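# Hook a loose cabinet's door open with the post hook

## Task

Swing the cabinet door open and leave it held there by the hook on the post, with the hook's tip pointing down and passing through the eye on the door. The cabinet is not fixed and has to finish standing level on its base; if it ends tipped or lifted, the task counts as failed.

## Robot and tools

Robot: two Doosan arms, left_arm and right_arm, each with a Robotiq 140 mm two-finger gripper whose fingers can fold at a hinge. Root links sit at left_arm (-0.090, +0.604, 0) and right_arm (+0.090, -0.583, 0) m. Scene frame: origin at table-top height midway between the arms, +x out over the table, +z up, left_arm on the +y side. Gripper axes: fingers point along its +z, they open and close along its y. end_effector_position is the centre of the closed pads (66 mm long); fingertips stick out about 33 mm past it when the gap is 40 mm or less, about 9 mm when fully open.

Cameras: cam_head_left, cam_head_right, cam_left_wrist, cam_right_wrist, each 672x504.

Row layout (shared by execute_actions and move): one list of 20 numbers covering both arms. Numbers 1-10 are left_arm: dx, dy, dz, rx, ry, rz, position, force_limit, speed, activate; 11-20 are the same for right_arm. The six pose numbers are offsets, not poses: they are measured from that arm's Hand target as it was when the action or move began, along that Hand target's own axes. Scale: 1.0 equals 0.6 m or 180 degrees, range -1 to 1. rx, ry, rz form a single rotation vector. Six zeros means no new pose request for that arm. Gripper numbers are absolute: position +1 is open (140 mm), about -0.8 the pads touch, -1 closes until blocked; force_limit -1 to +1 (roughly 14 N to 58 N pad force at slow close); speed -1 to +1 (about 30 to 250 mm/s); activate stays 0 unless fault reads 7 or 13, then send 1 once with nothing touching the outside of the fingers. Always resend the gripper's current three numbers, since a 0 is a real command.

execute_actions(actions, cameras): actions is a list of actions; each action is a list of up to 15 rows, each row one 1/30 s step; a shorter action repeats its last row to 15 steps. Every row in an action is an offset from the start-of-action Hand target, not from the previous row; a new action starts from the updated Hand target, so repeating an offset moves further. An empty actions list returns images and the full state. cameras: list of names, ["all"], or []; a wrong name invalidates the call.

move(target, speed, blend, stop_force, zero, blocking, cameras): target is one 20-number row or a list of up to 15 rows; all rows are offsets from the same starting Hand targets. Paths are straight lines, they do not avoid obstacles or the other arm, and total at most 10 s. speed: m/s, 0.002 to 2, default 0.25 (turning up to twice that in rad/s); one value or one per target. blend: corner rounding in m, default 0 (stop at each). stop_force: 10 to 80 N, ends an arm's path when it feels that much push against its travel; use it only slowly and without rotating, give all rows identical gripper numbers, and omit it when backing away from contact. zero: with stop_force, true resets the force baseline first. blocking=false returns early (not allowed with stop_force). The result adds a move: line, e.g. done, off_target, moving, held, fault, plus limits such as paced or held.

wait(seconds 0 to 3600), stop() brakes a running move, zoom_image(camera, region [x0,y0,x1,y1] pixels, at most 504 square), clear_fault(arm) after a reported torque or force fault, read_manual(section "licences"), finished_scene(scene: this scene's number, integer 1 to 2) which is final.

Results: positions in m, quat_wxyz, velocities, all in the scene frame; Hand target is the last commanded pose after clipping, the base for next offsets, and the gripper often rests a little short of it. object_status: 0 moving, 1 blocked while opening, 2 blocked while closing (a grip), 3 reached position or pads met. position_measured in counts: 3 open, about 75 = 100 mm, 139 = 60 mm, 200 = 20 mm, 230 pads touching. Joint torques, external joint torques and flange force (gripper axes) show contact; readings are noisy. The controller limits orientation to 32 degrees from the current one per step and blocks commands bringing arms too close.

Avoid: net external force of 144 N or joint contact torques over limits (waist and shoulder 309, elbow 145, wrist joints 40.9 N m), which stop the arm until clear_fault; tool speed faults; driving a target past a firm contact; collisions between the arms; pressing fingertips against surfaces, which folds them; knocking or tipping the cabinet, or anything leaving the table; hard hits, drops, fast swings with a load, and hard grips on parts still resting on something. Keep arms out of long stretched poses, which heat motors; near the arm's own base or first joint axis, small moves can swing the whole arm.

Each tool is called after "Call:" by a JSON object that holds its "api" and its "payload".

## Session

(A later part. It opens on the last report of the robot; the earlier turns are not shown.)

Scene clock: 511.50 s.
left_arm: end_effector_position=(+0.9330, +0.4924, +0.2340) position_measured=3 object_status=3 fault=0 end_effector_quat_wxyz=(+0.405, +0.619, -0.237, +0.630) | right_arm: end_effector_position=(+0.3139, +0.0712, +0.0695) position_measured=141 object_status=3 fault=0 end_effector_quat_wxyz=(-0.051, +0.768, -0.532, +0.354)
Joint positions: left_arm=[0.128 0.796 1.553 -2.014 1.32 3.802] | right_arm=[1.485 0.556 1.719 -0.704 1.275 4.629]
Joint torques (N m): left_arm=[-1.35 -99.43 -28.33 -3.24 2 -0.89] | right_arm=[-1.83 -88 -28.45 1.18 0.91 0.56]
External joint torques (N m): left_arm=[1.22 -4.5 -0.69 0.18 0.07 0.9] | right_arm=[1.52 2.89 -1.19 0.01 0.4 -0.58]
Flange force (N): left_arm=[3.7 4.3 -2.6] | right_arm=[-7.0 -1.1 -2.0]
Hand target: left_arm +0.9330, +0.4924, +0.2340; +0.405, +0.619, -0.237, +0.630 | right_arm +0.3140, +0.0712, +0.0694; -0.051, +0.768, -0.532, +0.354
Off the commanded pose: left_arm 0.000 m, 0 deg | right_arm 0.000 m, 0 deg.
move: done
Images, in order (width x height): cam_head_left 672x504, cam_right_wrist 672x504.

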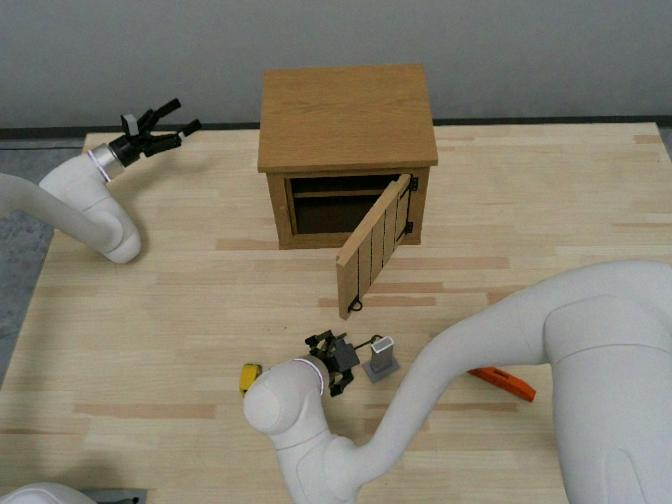

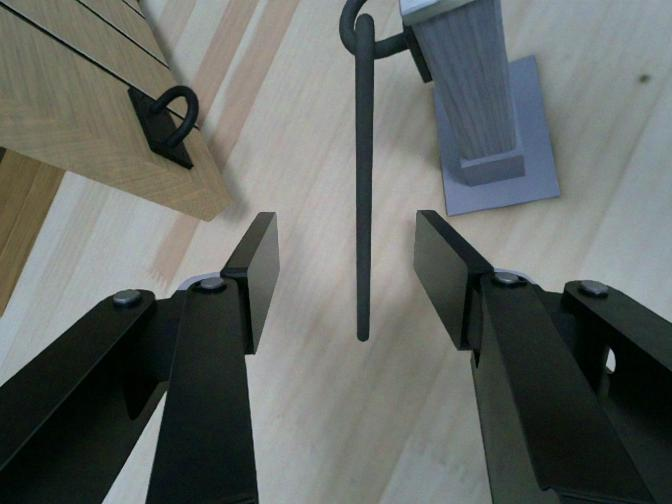

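Call:
{"api": "move", "payload": {"target": [[0,0,0,0,0,0,1,1,1,0,0,0.012,-0.002,0,0,0,-0.1,-0.5,0,0],[0,0,0,0,0,0,1,1,1,0,0,0.012,-0.002,0,0,0,-1,-0.2,-1,0]], "speed": 0.1, "cameras": ["cam_right_wrist"]}}

Call:
{"api": "zoom_image", "payload": {"camera": "cam_right_wrist", "region": [200, 0, 500, 300]}}

Scene clock: 537.67 s.
left_arm: end_effector_position=(+0.9330, +0.4924, +0.2340) position_measured=3 object_status=3 fault=0 end_effector_quat_wxyz=(+0.405, +0.619, -0.237, +0.630) | right_arm: end_effector_position=(+0.3076, +0.0685, +0.0670) position_measured=222 object_status=0 fault=0 end_effector_quat_wxyz=(-0.051, +0.768, -0.532, +0.354)
Joint positions: left_arm=[0.128 0.796 1.553 -2.014 1.32 3.802] | right_arm=[1.493 0.555 1.726 -0.702 1.274 4.639]
Joint torques (N m): left_arm=[-1.22 -99.53 -28.34 -3.23 2.02 -0.89] | right_arm=[-2.25 -87.48 -28.24 1.28 0.83 0.54]
External joint torques (N m): left_arm=[1.31 -4 -0.44 0.19 0.05 0.9] | right_arm=[2.14 2.41 -1.34 -0.08 0.49 -0.57]
Flange force (N): left_arm=[3.2 4.2 -2.8] | right_arm=[-6.7 -0.6 -2.9]
Hand target: left_arm +0.9330, +0.4924, +0.2340; +0.405, +0.619, -0.237, +0.630 | right_arm +0.3076, +0.0685, +0.0670; -0.051, +0.768, -0.532, +0.354
Off the commanded pose: left_arm 0.000 m, 0 deg | right_arm 0.000 m, 0 deg.
move: done

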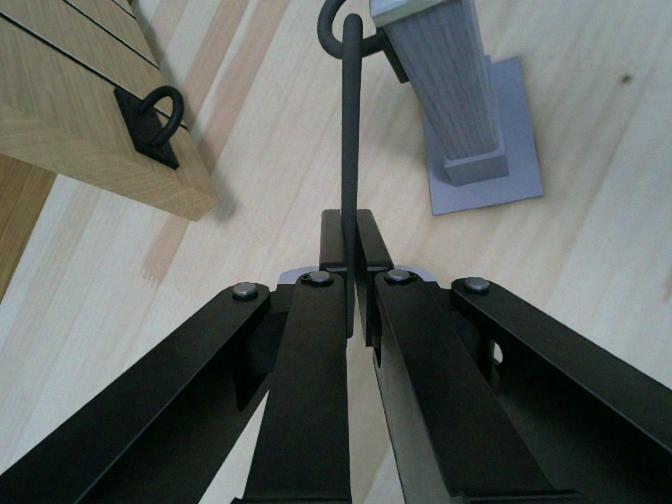

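Scaled by 1.680 from the camera's image (finer frame: 960x720).

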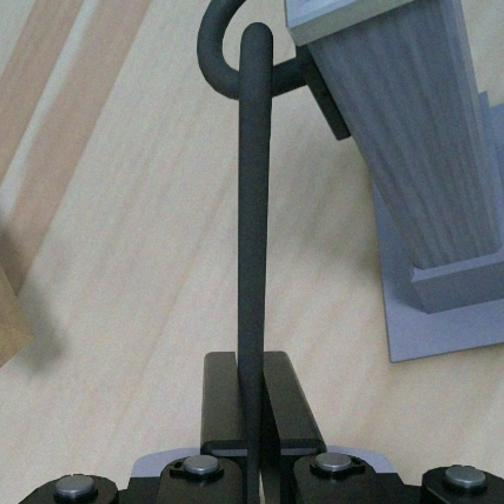

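Call:
{"api": "move", "payload": {"target": [[0,0,0,0,0,0,1,1,1,0,0.0317,-0.0433,-0.0495,-0.17,-0.185,0.053,-1,-0.2,-1,0],[0,0,0,0,0,0,1,1,1,0,0.1133,-0.1018,-0.0422,-0.1256,-0.298,0.318,-1,-0.2,-1,0],[0,0,0,0,0,0,1,1,1,0,0.158,-0.1128,-0.0145,-0.066,-0.217,0.5185,-1,-0.2,-1,0]], "speed": 0.15, "blend": [0.008,0.008,0], "cameras": ["cam_right_wrist","cam_head_left","cam_head_right"]}}

Call:
{"api": "zoom_image", "payload": {"camera": "cam_head_left", "region": [310, 270, 430, 390]}}

Scene clock: 644.83 s.
left_arm: end_effector_position=(+0.9330, +0.4924, +0.2340) position_measured=3 object_status=3 fault=0 end_effector_quat_wxyz=(+0.405, +0.619, -0.237, +0.630) | right_arm: end_effector_position=(+0.3730, +0.0193, +0.1514) position_measured=222 object_status=2 fault=0 end_effector_quat_wxyz=(+0.331, -0.238, +0.910, +0.077)
Joint positions: left_arm=[0.128 0.796 1.553 -2.014 1.32 3.802] | right_arm=[1.311 0.135 2.135 -0.989 0.602 6.284]
Joint torques (N m): left_arm=[-1.5 -99.81 -28.38 -3.25 2.02 -0.87] | right_arm=[-21.15 -45.87 -24.08 0.14 7.51 1.28]
External joint torques (N m): left_arm=[1.85 -3.95 -0.49 0.22 0.04 0.88] | right_arm=[21.1 0.16 -7.39 0.69 -7.47 -1.28]
Flange force (N): left_arm=[3.3 3.7 -3.3] | right_arm=[8.0 30.5 -11.8]
Hand target: left_arm +0.9330, +0.4924, +0.2340; +0.405, +0.619, -0.237, +0.630 | right_arm +0.3727, +0.0193, +0.1507; +0.372, -0.216, +0.898, +0.090
Off the commanded pose: left_arm 0.000 m, 0 deg | right_arm 0.001 m, 6 deg.
joint sent to its limit (right arm) — joint 6 (wrist roll), upper limit. The joint targets are off in orientation, not in position.
move: off_target (right_arm)
Images, in order (width x height): cam_head_left 672x504, cam_head_right 672x504, cam_right_wrist 672x504.

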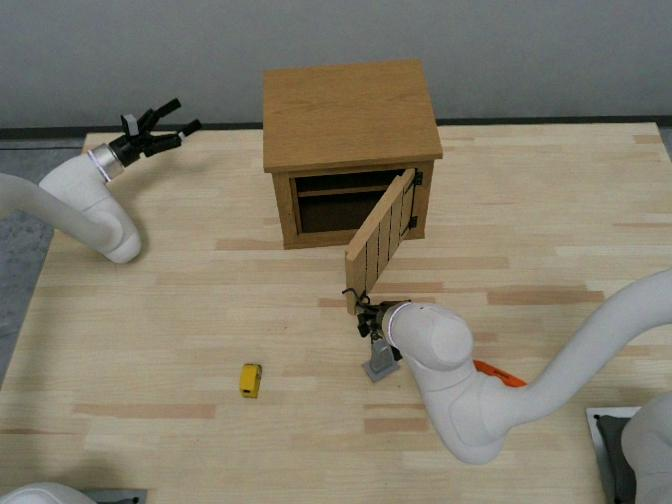

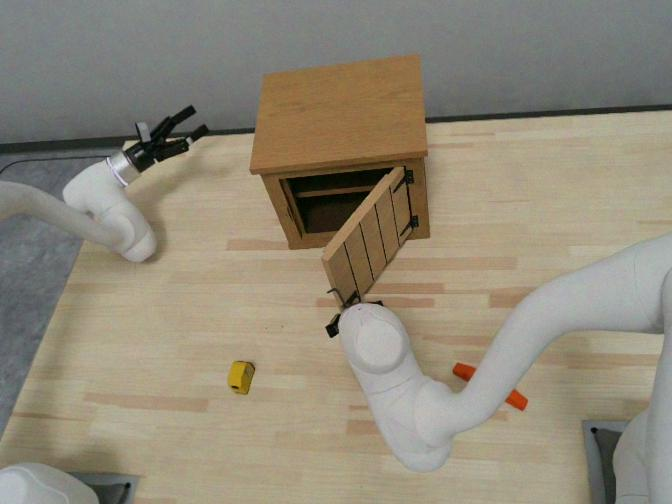

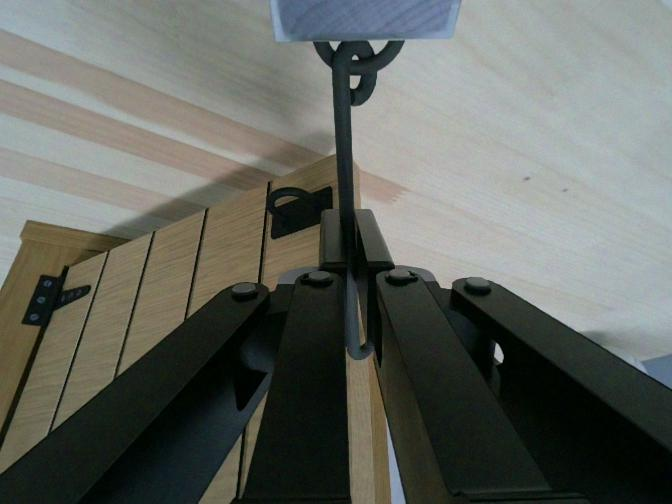

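Scaled by 4.200 from the camera's image (finer frame: 960x720).

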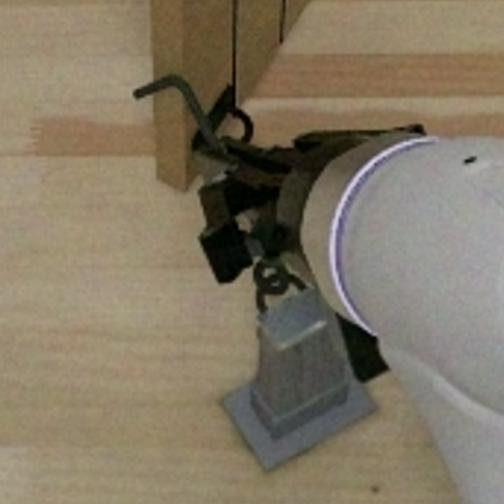

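Call:
{"api": "zoom_image", "payload": {"camera": "cam_right_wrist", "region": [250, 150, 450, 400]}}

Call:
{"api": "zoom_image", "payload": {"camera": "cam_head_right", "region": [290, 250, 410, 350]}}

Scaled by 2.016 from the camera's image (finer frame: 960x720).

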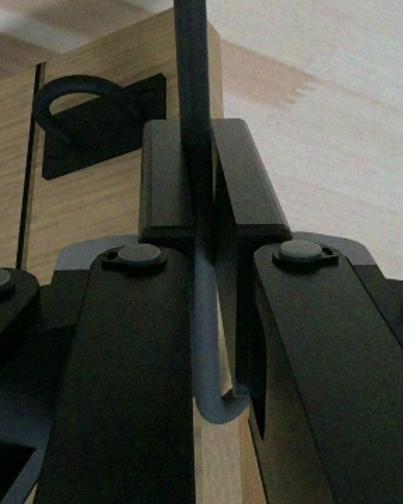

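Scaled by 4.200 from the camera's image (finer frame: 960x720).

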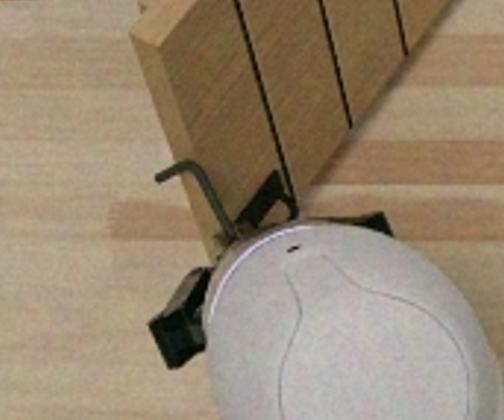

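Call:
{"api": "move", "payload": {"target": [[0,0,0,0,0,0,1,1,1,0,0.0184,0.0155,-0.0467,-0.107,-0.126,-0.071,-1,-0.2,-1,0],[0,0,0,0,0,0,1,1,1,0,0.053,0.102,-0.0223,-0.254,0.071,-0.331,-1,-0.2,-1,0],[0,0,0,0,0,0,1,1,1,0,0.1407,0.1223,0.0567,0.066,0.217,-0.5185,-1,-0.2,-1,0]], "speed": 0.12, "blend": [0.008,0.008,0], "cameras": ["cam_right_wrist"]}}

Scene clock: 769.70 s.
left_arm: end_effector_position=(+0.9330, +0.4924, +0.2340) position_measured=3 object_status=3 fault=0 end_effector_quat_wxyz=(+0.405, +0.619, -0.237, +0.630) | right_arm: end_effector_position=(+0.3118, +0.0643, +0.0966) position_measured=222 object_status=2 fault=0 end_effector_quat_wxyz=(-0.260, +0.829, -0.482, -0.114)
Joint positions: left_arm=[0.128 0.796 1.553 -2.014 1.32 3.802] | right_arm=[1.089 0.171 2.166 -2.485 -0.323 6.284]
Joint torques (N m): left_arm=[-1.54 -99.5 -28.44 -3.23 1.98 -0.86] | right_arm=[2.5 -49.07 -36.89 -1.03 2.42 0.38]
External joint torques (N m): left_arm=[1.45 -4.4 -0.32 0.19 0.1 0.86] | right_arm=[-2.54 0.92 6.46 -1.11 -1.52 -0.39]
Flange force (N): left_arm=[3.5 4.8 -3.3] | right_arm=[0.0 0.0 0.0]
Hand target: left_arm +0.9330, +0.4924, +0.2340; +0.405, +0.619, -0.237, +0.630 | right_arm +0.3114, +0.0647, +0.0972; -0.117, +0.799, -0.582, +0.101 (not the last commanded pose)
Off the commanded pose: left_arm 0.000 m, 0 deg | right_arm 0.030 m, 60 deg.
joint sent to its limit (right arm) — joint 6 (wrist roll), upper limit.
move: off_target (right_arm; path cut at 10 s); path passed 2 of 3 targets; limits=paced

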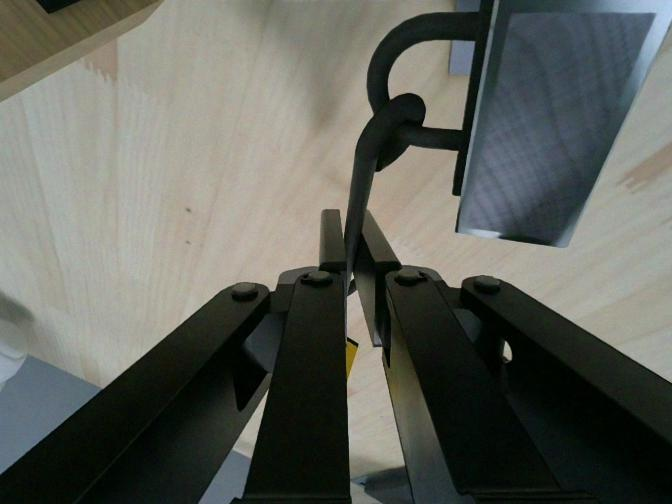

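Call:
{"api": "move", "payload": {"target": [[0,0,0,0,0,0,1,1,1,0,0,0,0,0,0,0,-0.1,-0.5,-1,0],[0,0,0,0,0,0,1,1,1,0,0,0,-0.3,0,0,0,-0.1,-0.5,-1,0]], "speed": 0.15, "cameras": ["cam_right_wrist","cam_head_left"]}}

Scene clock: 781.60 s.
left_arm: end_effector_position=(+0.9330, +0.4924, +0.2340) position_measured=3 object_status=3 fault=0 end_effector_quat_wxyz=(+0.405, +0.619, -0.237, +0.630) | right_arm: end_effector_position=(+0.2586, +0.0517, +0.2682) position_measured=141 object_status=3 fault=0 end_effector_quat_wxyz=(-0.263, +0.867, -0.392, -0.162)
Joint positions: left_arm=[0.128 0.796 1.553 -2.014 1.32 3.802] | right_arm=[1.079 -0.043 2.047 -2.575 -0.683 6.284]
Joint torques (N m): left_arm=[-1.35 -99.69 -28.42 -3.28 2.02 -0.93] | right_arm=[-2.12 -36.62 -37 -2.53 0.42 0.58]
External joint torques (N m): left_arm=[1.44 -4.48 -0.47 0.23 0.06 0.94] | right_arm=[2.28 2.03 -1.94 0.02 0.48 -0.59]
Flange force (N): left_arm=[3.6 4.6 -3.1] | right_arm=[-4.5 -3.4 5.3]
Hand target: left_arm +0.9330, +0.4924, +0.2340; +0.405, +0.619, -0.237, +0.630 | right_arm +0.2580, +0.0520, +0.2686; -0.154, +0.824, -0.544, +0.039
Off the commanded pose: left_arm 0.000 m, 0 deg | right_arm 0.001 m, 42 deg; orientation clipped.
joint sent to its limit (right arm) — joint 6 (wrist roll), upper limit. The joint targets are off in orientation, not in position.
move: off_target (right_arm); limits=paced
Images, in order (width x height): cam_head_left 672x504, cam_right_wrist 672x504.

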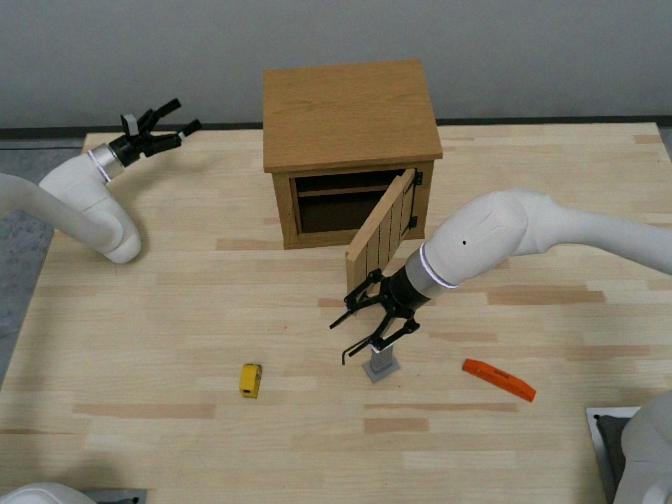

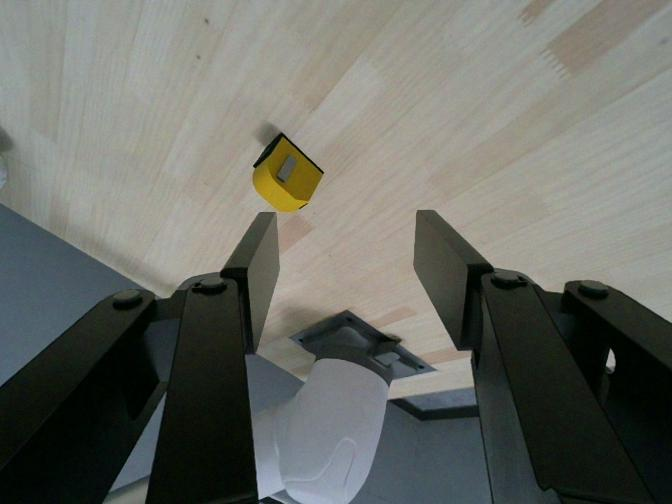

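Call:
{"api": "move", "payload": {"target": [[0,0,0,0,0,0,1,1,1,0,0.009,-0.091,-0.1325,0,0,-0.55,1,-0.5,0,0],[0,0,0,0,0,0,1,1,1,0,0.009,-0.091,-0.1325,0,0,0.9,1,-0.5,0,0],[0,0,0,0,0,0,1,1,1,0,0.009,-0.091,-0.1325,-0.029,0.116,0.622,1,-0.5,0,0]], "speed": 0.5, "blend": [0.05,0.05,0], "cameras": ["cam_right_wrist","cam_head_left"]}}

Call:
{"api": "zoom_image", "payload": {"camera": "cam_right_wrist", "region": [240, 50, 480, 290]}}

Scene clock: 815.93 s.
left_arm: end_effector_position=(+0.9330, +0.4924, +0.2340) position_measured=3 object_status=3 fault=0 end_effector_quat_wxyz=(+0.405, +0.619, -0.237, +0.630) | right_arm: end_effector_position=(+0.2900, +0.0501, +0.3597) position_measured=3 object_status=3 fault=0 end_effector_quat_wxyz=(+0.001, -0.001, +1.000, -0.001)
Joint positions: left_arm=[0.128 0.796 1.553 -2.014 1.32 3.802] | right_arm=[1.207 0.177 1.52 -3.143 -1.445 2.783]
Joint torques (N m): left_arm=[-1.53 -99.34 -28.3 -3.27 2.01 -0.89] | right_arm=[-2.31 -63.65 -40.38 -4.16 -0.5 0.64]
External joint torques (N m): left_arm=[1.68 -4.92 -0.72 0.22 0.08 0.9] | right_arm=[2.16 2.66 -2.02 -0.17 0.48 -0.64]
Flange force (N): left_arm=[4.2 4.5 -3.3] | right_arm=[-0.3 8.4 -1.8]
Hand target: left_arm +0.9330, +0.4924, +0.2340; +0.405, +0.619, -0.237, +0.630 | right_arm +0.2901, +0.0501, +0.3597; +0.001, -0.001, +1.000, -0.001
Off the commanded pose: left_arm 0.000 m, 0 deg | right_arm 0.000 m, 0 deg.
move: done
Images, in order (width x height): cam_head_left 672x504, cam_right_wrist 672x504.

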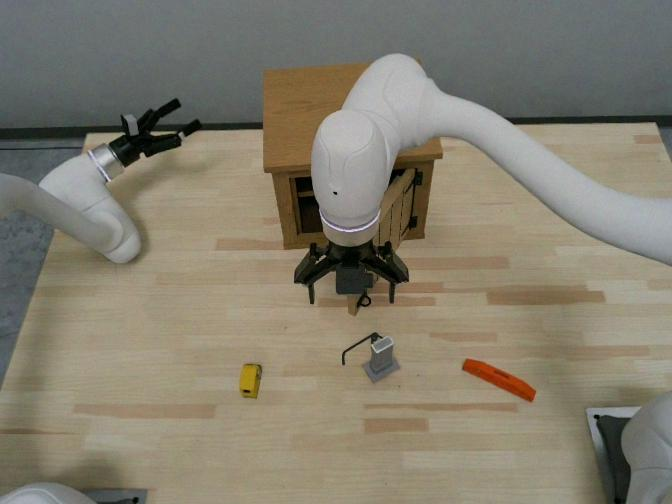

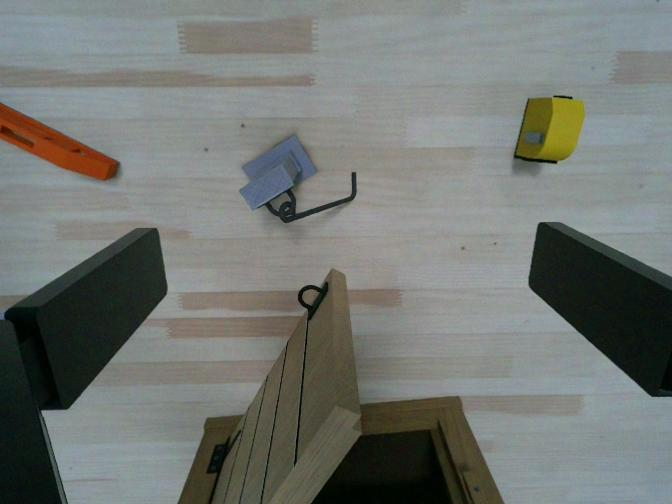

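Scaled by 2.100 from the camera's image (finer frame: 960x720).

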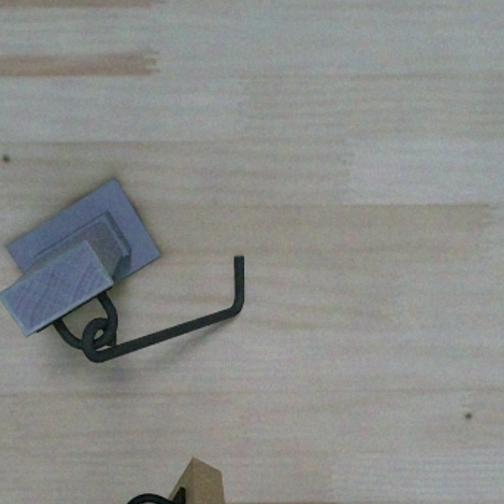

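Call:
{"api": "move", "payload": {"target": [[0,0,0,0,0,0,1,1,1,0,-0.078,0.112,0.38,0.183,0.181,-0.472,-0.2,-0.5,0,0],[0,0,0,0,0,0,1,1,1,0,-0.078,0.0113,0.4905,0.183,0.181,-0.472,-0.2,-0.5,0,0]], "speed": [0.35,0.12], "blend": [0.01,0], "cameras": ["cam_right_wrist"]}}

Call:
{"api": "zoom_image", "payload": {"camera": "cam_right_wrist", "region": [200, 0, 500, 400]}}

Scene clock: 891.40 s.
left_arm: end_effector_position=(+0.9330, +0.4924, +0.2340) position_measured=3 object_status=3 fault=0 end_effector_quat_wxyz=(+0.405, +0.619, -0.237, +0.630) | right_arm: end_effector_position=(+0.3372, +0.0567, +0.0655) position_measured=154 object_status=3 fault=0 end_effector_quat_wxyz=(+0.251, +0.657, -0.664, +0.256)
Joint positions: left_arm=[0.128 0.796 1.553 -2.014 1.32 3.802] | right_arm=[1.248 0.747 1.379 -3.356 -1.72 1.31]
Joint torques (N m): left_arm=[-1.68 -99.46 -28.37 -3.26 1.99 -0.88] | right_arm=[-2.13 -109.1 -33.33 -3.98 -2.13 0.58]
External joint torques (N m): left_arm=[1.14 -4.39 -0.53 0.2 0.09 0.89] | right_arm=[2.37 2.77 -1.53 -0.16 0.28 -0.58]
Flange force (N): left_arm=[3.5 4.5 -2.7] | right_arm=[-7.2 -0.2 -4.0]
Hand target: left_arm +0.9330, +0.4924, +0.2340; +0.405, +0.619, -0.237, +0.630 | right_arm +0.3372, +0.0566, +0.0655; +0.251, +0.657, -0.664, +0.256
Off the commanded pose: left_arm 0.000 m, 0 deg | right_arm 0.000 m, 0 deg.
move: done

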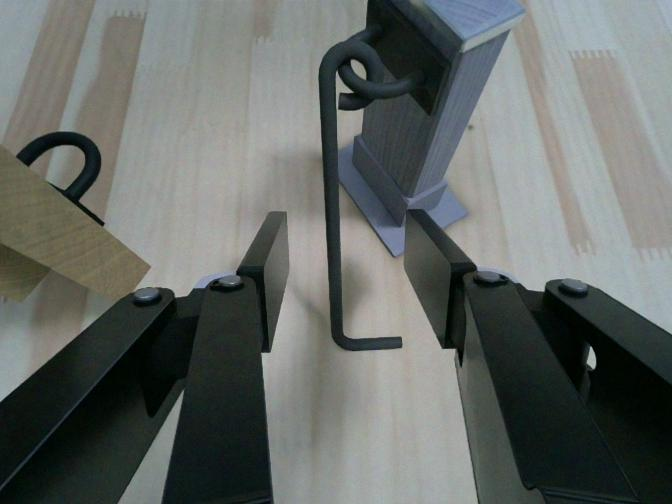

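Scaled by 1.260 from the camera's image (finer frame: 960x720).

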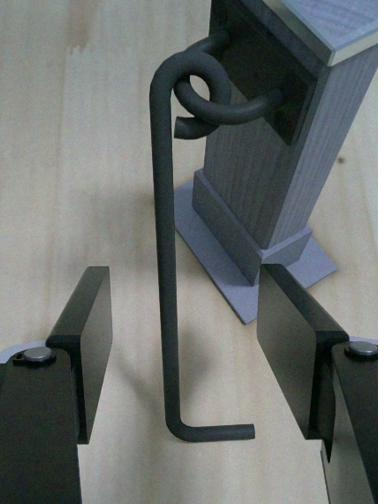

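Call:
{"api": "move", "payload": {"target": [[0,0,0,0,0,0,1,1,1,0,0,0,-0.2,0,0,0,-0.2,-0.5,0,0],[0.058,0.457,-0.321,0,0,0,1,1,1,0,0.493,0.095,-0.297,0,0,0,-0.2,-0.5,0,0],[-0.067,0.989,-0.206,-0.167,-0.314,0.136,1,1,1,0,0.861,0.142,0.191,0,0,0,-0.2,-0.5,0,0]], "speed": [0.25,0.5,0.5], "blend": [0.02,0.05,0], "cameras": ["cam_left_wrist","cam_head_left"]}}

Scene clock: 998.50 s.
left_arm: end_effector_position=(+0.3799, +0.2502, +0.3003) position_measured=3 object_status=3 fault=0 end_effector_quat_wxyz=(+0.251, +0.656, -0.664, +0.256) | right_arm: end_effector_position=(+0.2464, -0.4032, +0.3253) position_measured=154 object_status=3 fault=0 end_effector_quat_wxyz=(+0.251, +0.657, -0.664, +0.256)
Joint positions: left_arm=[-0.359 -0.042 2.026 -0.819 1.037 3.199] | right_arm=[1.115 -0.153 2.076 -3.455 -1.884 1.138]
Joint torques (N m): left_arm=[-1.16 -32.4 -38.25 0.64 -0.04 -1.18] | right_arm=[-1.94 -24.81 -37.03 -4.53 -2.19 0.58]
External joint torques (N m): left_arm=[1.21 -1.53 -0.04 0.49 0.12 1.18] | right_arm=[1.87 2.11 -1.72 -0.17 0.45 -0.58]
Flange force (N): left_arm=[-3.8 0.8 -3.0] | right_arm=[-4.7 0.1 -5.0]
Hand target: left_arm +0.3799, +0.2502, +0.3003; +0.251, +0.656, -0.664, +0.256 | right_arm +0.2464, -0.4032, +0.3253; +0.251, +0.657, -0.664, +0.256
Off the commanded pose: left_arm 0.000 m, 0 deg | right_arm 0.000 m, 0 deg.
move: done
Images, in order (width x height): cam_head_left 672x504, cam_left_wrist 672x504.

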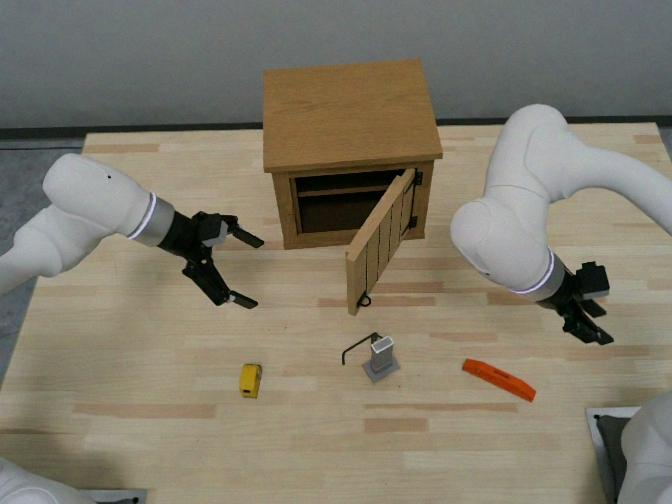

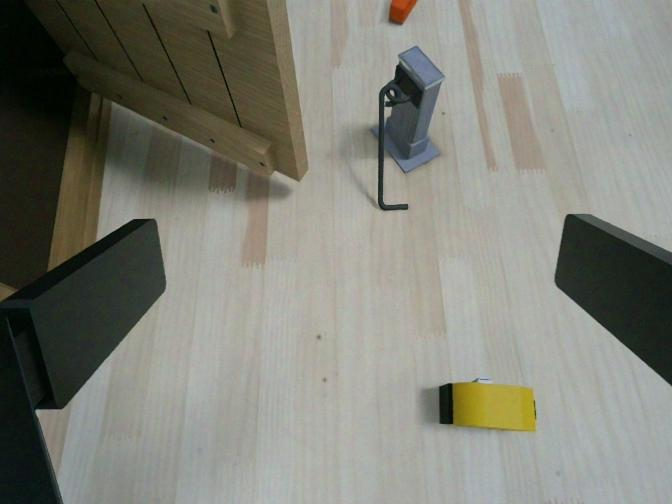

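Call:
{"api": "move", "payload": {"target": [[-0.005,0.065,0.34,0,0,0,-0.2,-0.5,0,0,0,0,0,0,0,0,-0.2,-0.5,0,0],[-0.005,0.065,0.5065,0,0,0,-0.2,-0.5,0,0,0,0,0,0,0,0,-0.2,-0.5,0,0],[-0.005,0.065,0.5065,0,0,0,-1,-0.1,-1,0,0,0,0,0,0,0,-0.2,-0.5,0,0]], "speed": [0.3,0.12,0.1], "blend": [0.01,0,0], "cameras": ["cam_left_wrist"]}}

Call:
{"api": "zoom_image", "payload": {"camera": "cam_left_wrist", "region": [200, 0, 500, 400]}}

Scene clock: 1060.30 s.
left_arm: end_effector_position=(+0.3420, +0.0493, +0.0721) position_measured=222 object_status=0 fault=0 end_effector_quat_wxyz=(+0.251, +0.656, -0.664, +0.256) | right_arm: end_effector_position=(+0.2464, -0.4032, +0.3253) position_measured=154 object_status=3 fault=0 end_effector_quat_wxyz=(+0.251, +0.657, -0.664, +0.256)
Joint positions: left_arm=[-0.736 0.297 2.141 -1.294 0.547 3.534] | right_arm=[1.115 -0.153 2.076 -3.455 -1.884 1.138]
Joint torques (N m): left_arm=[-3.86 -51.65 -21.42 0.63 1.72 -0.52] | right_arm=[-1.89 -25.19 -37.03 -4.54 -2.2 0.6]
External joint torques (N m): left_arm=[3.89 -4.74 -4.14 -0.78 -1.02 0.52] | right_arm=[1.93 2.35 -1.75 -0.16 0.46 -0.6]
Flange force (N): left_arm=[-0.2 -4.0 -5.9] | right_arm=[-5.1 0.0 -5.3]
Hand target: left_arm +0.3419, +0.0493, +0.0721; +0.251, +0.656, -0.664, +0.256 | right_arm +0.2464, -0.4032, +0.3253; +0.251, +0.657, -0.664, +0.256
Off the commanded pose: left_arm 0.000 m, 0 deg | right_arm 0.000 m, 0 deg.
move: done

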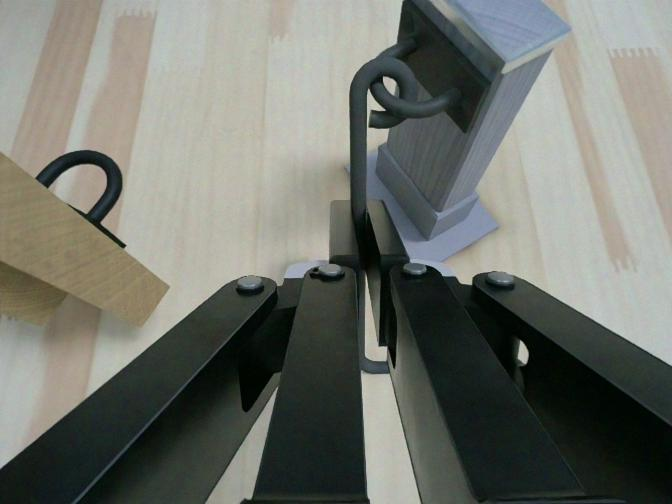

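Scaled by 1.260 from the camera's image (finer frame: 960x720).

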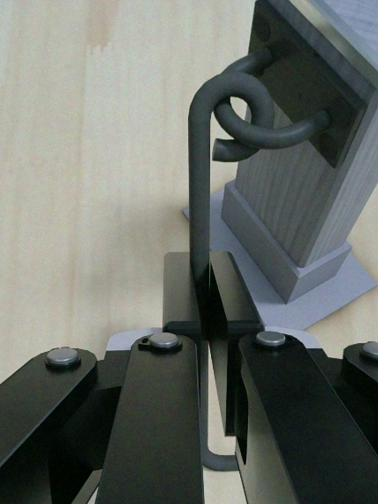

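Call:
{"api": "move", "payload": {"target": [[0.0342,0.0173,-0.0575,0.164,-0.209,0.119,-1,-0.1,-1,0,0,0,0,0,0,0,-0.2,-0.5,0,0],[0.081,0.0123,-0.0705,0.345,-0.261,0.473,-1,-0.1,-1,0,0,0,0,0,0,0,-0.2,-0.5,0,0],[0.104,-0.047,-0.0502,0.299,-0.004,0.656,-1,-0.1,-1,0,0,0,0,0,0,0,-0.2,-0.5,0,0]], "speed": 0.3, "blend": [0.006,0.006,0], "cameras": ["cam_left_wrist","cam_head_left","cam_head_right"]}}

Call:
{"api": "zoom_image", "payload": {"camera": "cam_head_left", "region": [310, 270, 430, 390]}}

Call:
{"api": "zoom_image", "payload": {"camera": "cam_head_right", "region": [290, 260, 410, 380]}}

Scene clock: 1084.07 s.
left_arm: end_effector_position=(+0.3693, +0.0229, +0.1365) position_measured=222 object_status=2 fault=0 end_effector_quat_wxyz=(+0.354, +0.173, +0.728, -0.561) | right_arm: end_effector_position=(+0.2464, -0.4032, +0.3253) position_measured=154 object_status=3 fault=0 end_effector_quat_wxyz=(+0.251, +0.657, -0.664, +0.256)
Joint positions: left_arm=[-0.745 0.457 2.378 3.692 1.187 0.637] | right_arm=[1.115 -0.153 2.076 -3.455 -1.884 1.138]
Joint torques (N m): left_arm=[22.38 -61.54 -31.38 -14.47 2.9 0.28] | right_arm=[-2.19 -24.93 -37.04 -4.53 -2.21 0.6]
External joint torques (N m): left_arm=[-22.43 2 18.31 12.94 -0.14 -0.31] | right_arm=[2.02 2.23 -1.89 -0.19 0.47 -0.6]
Flange force (N): left_arm=[23.9 -23.1 -14.5] | right_arm=[-5.0 0.2 -5.5]
Hand target: left_arm +0.3693, +0.0229, +0.1365; +0.354, +0.173, +0.728, -0.561 | right_arm +0.2464, -0.4032, +0.3253; +0.251, +0.657, -0.664, +0.256
Off the commanded pose: left_arm 0.000 m, 0 deg | right_arm 0.000 m, 0 deg.
move: done
Images, in order (width x height): cam_head_left 672x504, cam_head_right 672x504, cam_left_wrist 672x504.

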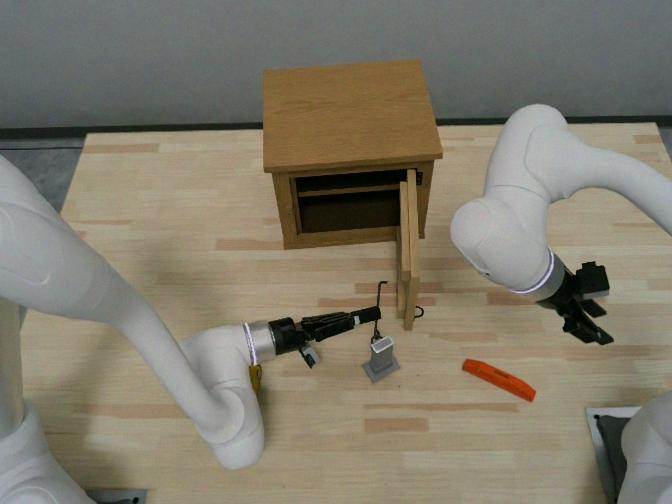

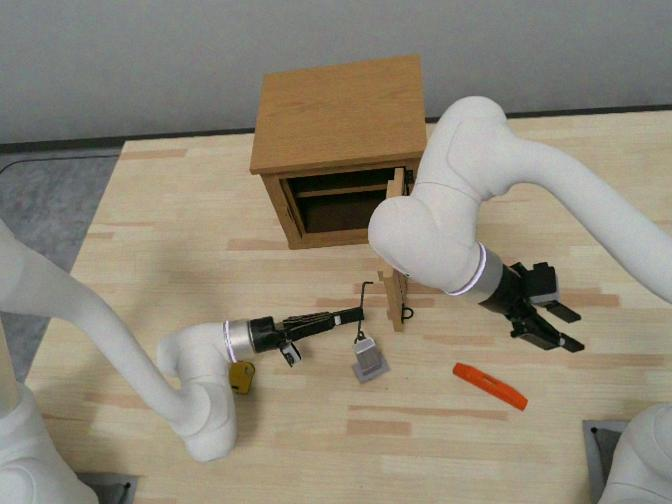

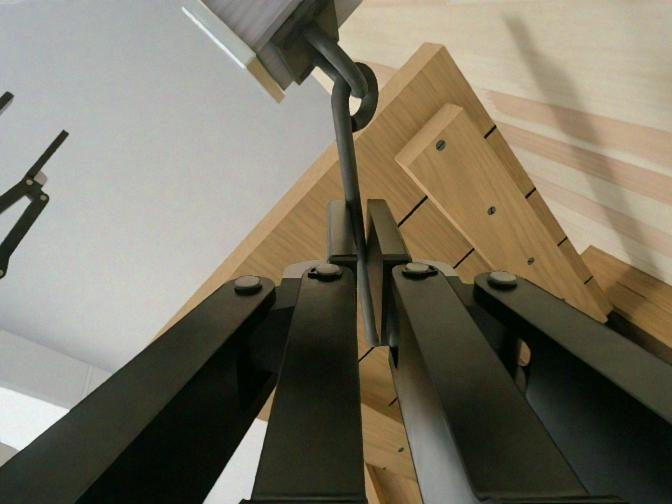

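Scaled by 4.200 from the camera's image (finer frame: 960x720).

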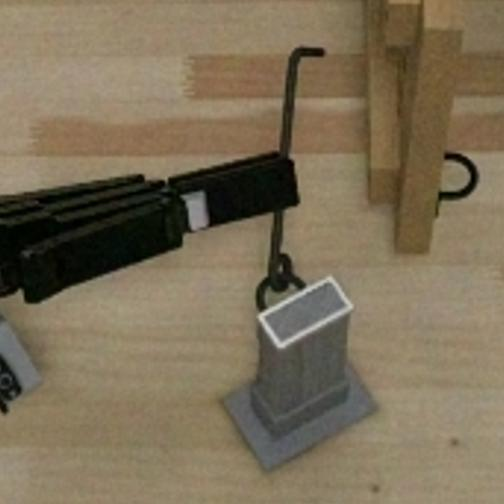

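Scaled by 4.200 from the camera's image (finer frame: 960x720).

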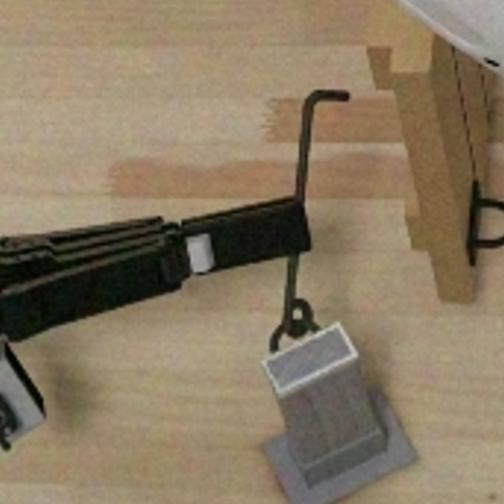

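Call:
{"api": "move", "payload": {"target": [-0.002,-0.0105,0.029,-0.4425,0.07,-0.058,-1,-0.1,-1,0,0,0,0,0,0,0,-0.2,-0.5,0,0], "speed": 0.3, "cameras": ["cam_left_wrist","cam_head_left","cam_head_right"]}}

Call:
{"api": "zoom_image", "payload": {"camera": "cam_head_left", "region": [310, 270, 430, 390]}}

Call:
{"api": "zoom_image", "payload": {"camera": "cam_left_wrist", "region": [200, 0, 500, 400]}}

Scene clock: 1154.50 s.
left_arm: end_effector_position=(+0.3716, +0.0048, +0.1397) position_measured=222 object_status=2 fault=0 end_effector_quat_wxyz=(+0.259, -0.099, +0.960, +0.026) | right_arm: end_effector_position=(+0.2464, -0.4032, +0.3253) position_measured=154 object_status=3 fault=0 end_effector_quat_wxyz=(+0.251, +0.657, -0.664, +0.256)
Joint positions: left_arm=[-1.195 0.378 1.763 0.629 0.995 2.977] | right_arm=[1.115 -0.153 2.076 -3.455 -1.884 1.138]
Joint torques (N m): left_arm=[9.73 -77.66 -42.62 9.44 0.7 -0.98] | right_arm=[-2.14 -24.89 -36.99 -4.53 -2.21 0.58]
External joint torques (N m): left_arm=[-9.74 1.25 4.95 -5.31 -0.49 0.98] | right_arm=[2.18 2.09 -1.87 -0.18 0.47 -0.58]
Flange force (N): left_arm=[13.2 4.3 -6.3] | right_arm=[-4.9 0.6 -5.5]
Hand target: left_arm +0.3716, +0.0048, +0.1397; +0.259, -0.099, +0.960, +0.026 | right_arm +0.2464, -0.4032, +0.3253; +0.251, +0.657, -0.664, +0.256
Off the commanded pose: left_arm 0.000 m, 0 deg | right_arm 0.000 m, 0 deg.
move: done; limits=paced
Images, in order (width x height): cam_head_left 672x504, cam_head_right 672x504, cam_left_wrist 672x504.

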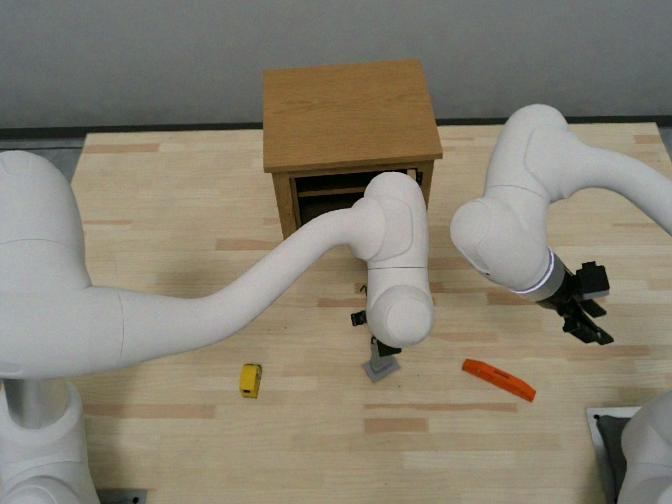

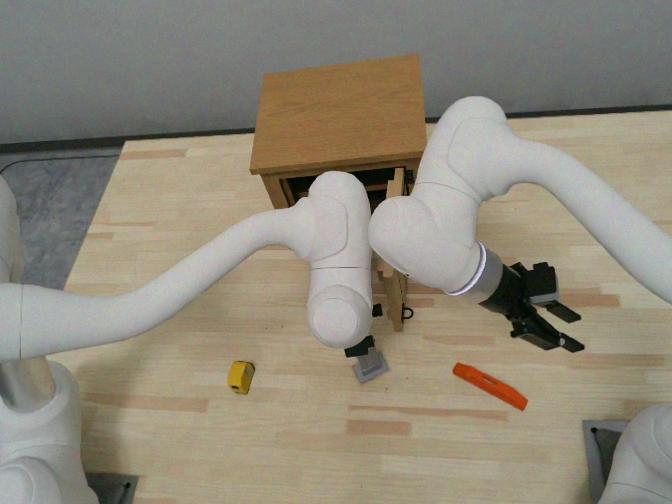

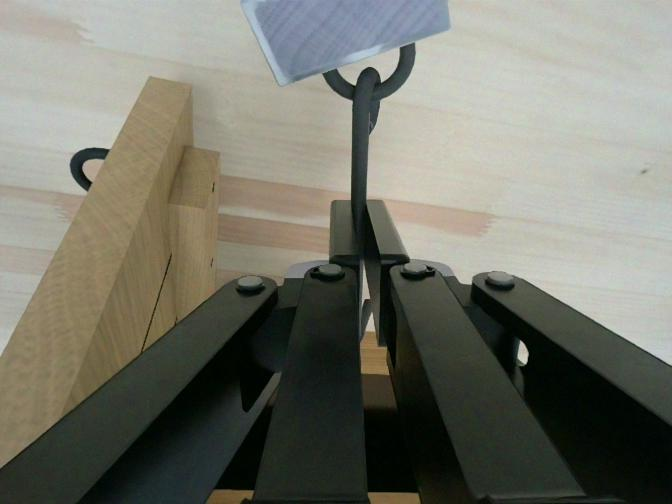

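Scaled by 4.200 from the camera's image (finer frame: 960x720).

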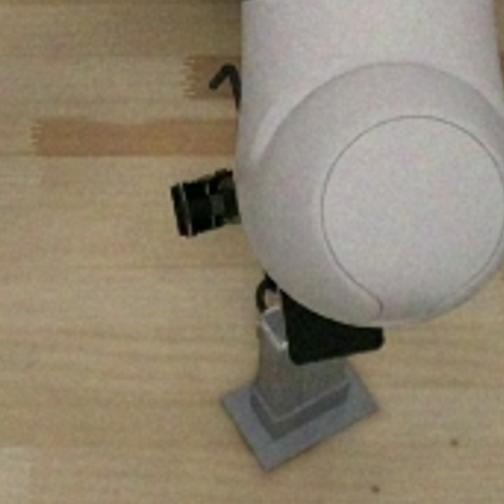

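Scaled by 1.260 from the camera's image (finer frame: 960x720).

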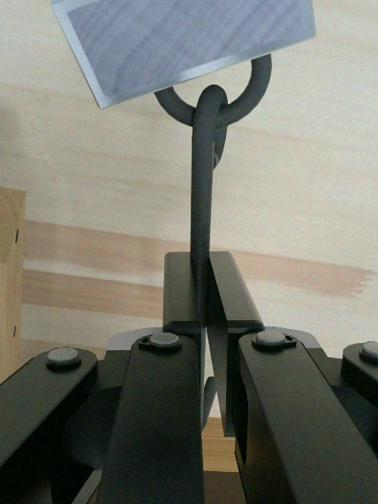

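Call:
{"api": "move", "payload": {"target": [[0,0,0,0,0,0,-1,-0.1,-1,0,-0.348,-0.419,-0.074,-0.184,-0.181,0.473,-1,-0.5,0,0],[0,0,0,0,0,0,-1,-0.1,-1,0,-0.451,-0.418,-0.0095,-0.184,-0.181,0.473,-1,-0.5,0,0],[0,0,0,0,0,0,-1,-0.1,-1,0,-0.594,-0.4165,-0.138,-0.184,-0.181,0.473,-1,-0.5,0,0]], "speed": [0.4,0.3,0.045], "blend": [0.03,0.01,0], "cameras": ["cam_left_wrist","cam_right_wrist","cam_head_left"]}}

Call:
{"api": "zoom_image", "payload": {"camera": "cam_left_wrist", "region": [150, 0, 550, 400]}}

Call:
{"api": "zoom_image", "payload": {"camera": "cam_right_wrist", "region": [330, 0, 630, 300]}}

Scene clock: 1196.00 s.
left_arm: end_effector_position=(+0.3716, +0.0047, +0.1397) position_measured=222 object_status=2 fault=0 end_effector_quat_wxyz=(+0.259, -0.099, +0.960, +0.026) | right_arm: end_effector_position=(+0.5001, -0.0849, +0.1506) position_measured=233 object_status=3 fault=0 end_effector_quat_wxyz=(+0.000, +0.001, +1.000, +0.000)
Joint positions: left_arm=[-1.195 0.378 1.763 0.629 0.995 2.977] | right_arm=[0.823 0.252 1.822 -3.142 -1.066 2.402]
Joint torques (N m): left_arm=[-9.33 -75.63 -69.31 10.47 -17.29 -0.25] | right_arm=[34.95 -53.14 -53.89 5.8 9.86 -0.62]
External joint torques (N m): left_arm=[9.48 -0.68 31.76 -6.35 17.5 0.25] | right_arm=[-34.98 -10.56 16.43 -9.62 -9.89 0.62]
Flange force (N): left_arm=[8.9 53.6 -9.1] | right_arm=[-12.5 -68.8 -10.0]
Hand target: left_arm +0.3716, +0.0048, +0.1397; +0.259, -0.099, +0.960, +0.026 | right_arm +0.5002, -0.0848, +0.1505; +0.000, +0.001, +1.000, +0.000
Off the commanded pose: left_arm 0.000 m, 0 deg | right_arm 0.000 m, 0 deg.
move: done
Images, in order (width x height): cam_head_left 672x504, cam_left_wrist 672x504, cam_right_wrist 672x504.

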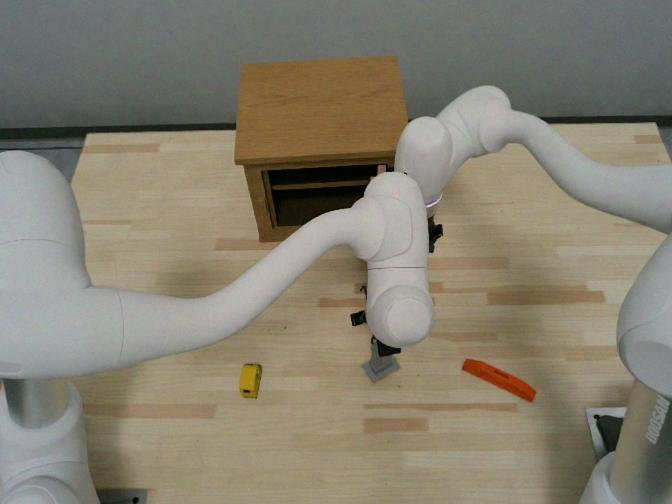

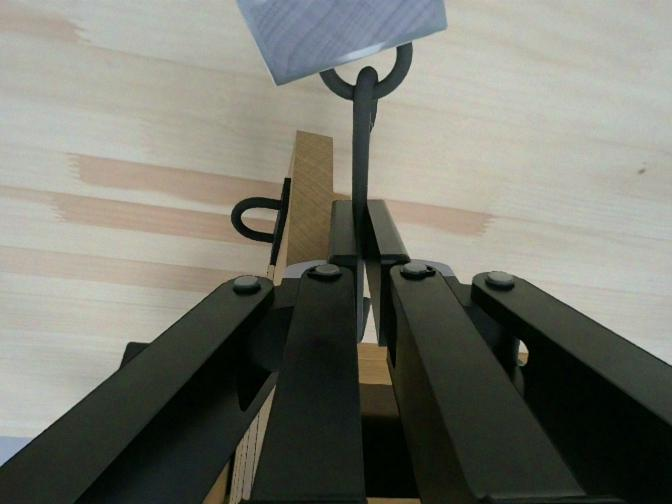

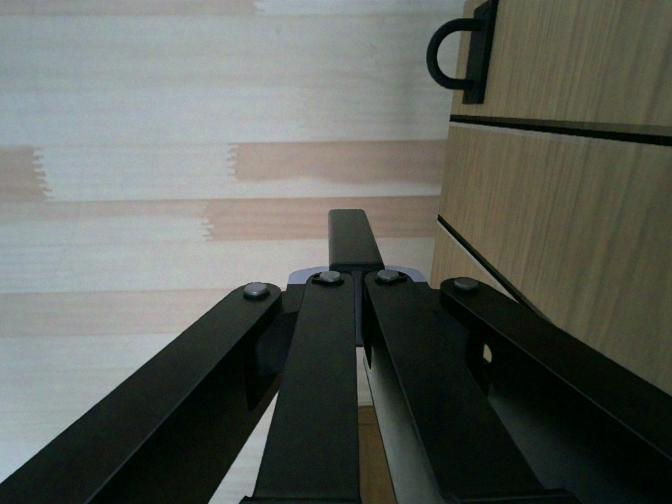

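Scaled by 1.260 from the camera's image (finer frame: 960x720).

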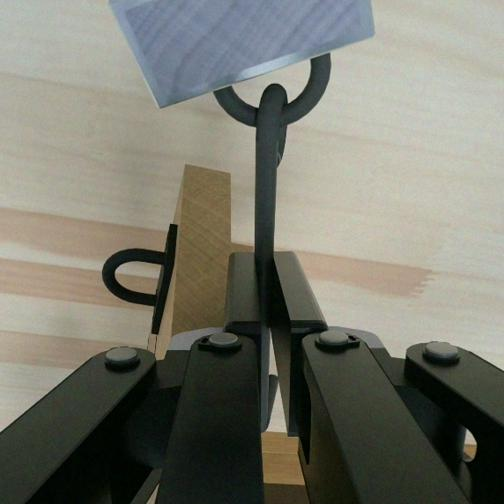

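Scaled by 1.680 from the camera's image (finer frame: 960x720).

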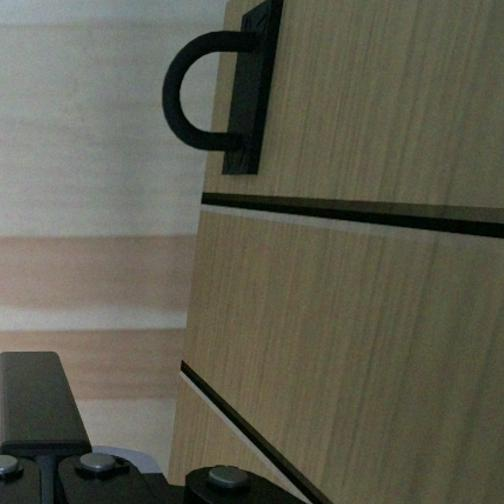

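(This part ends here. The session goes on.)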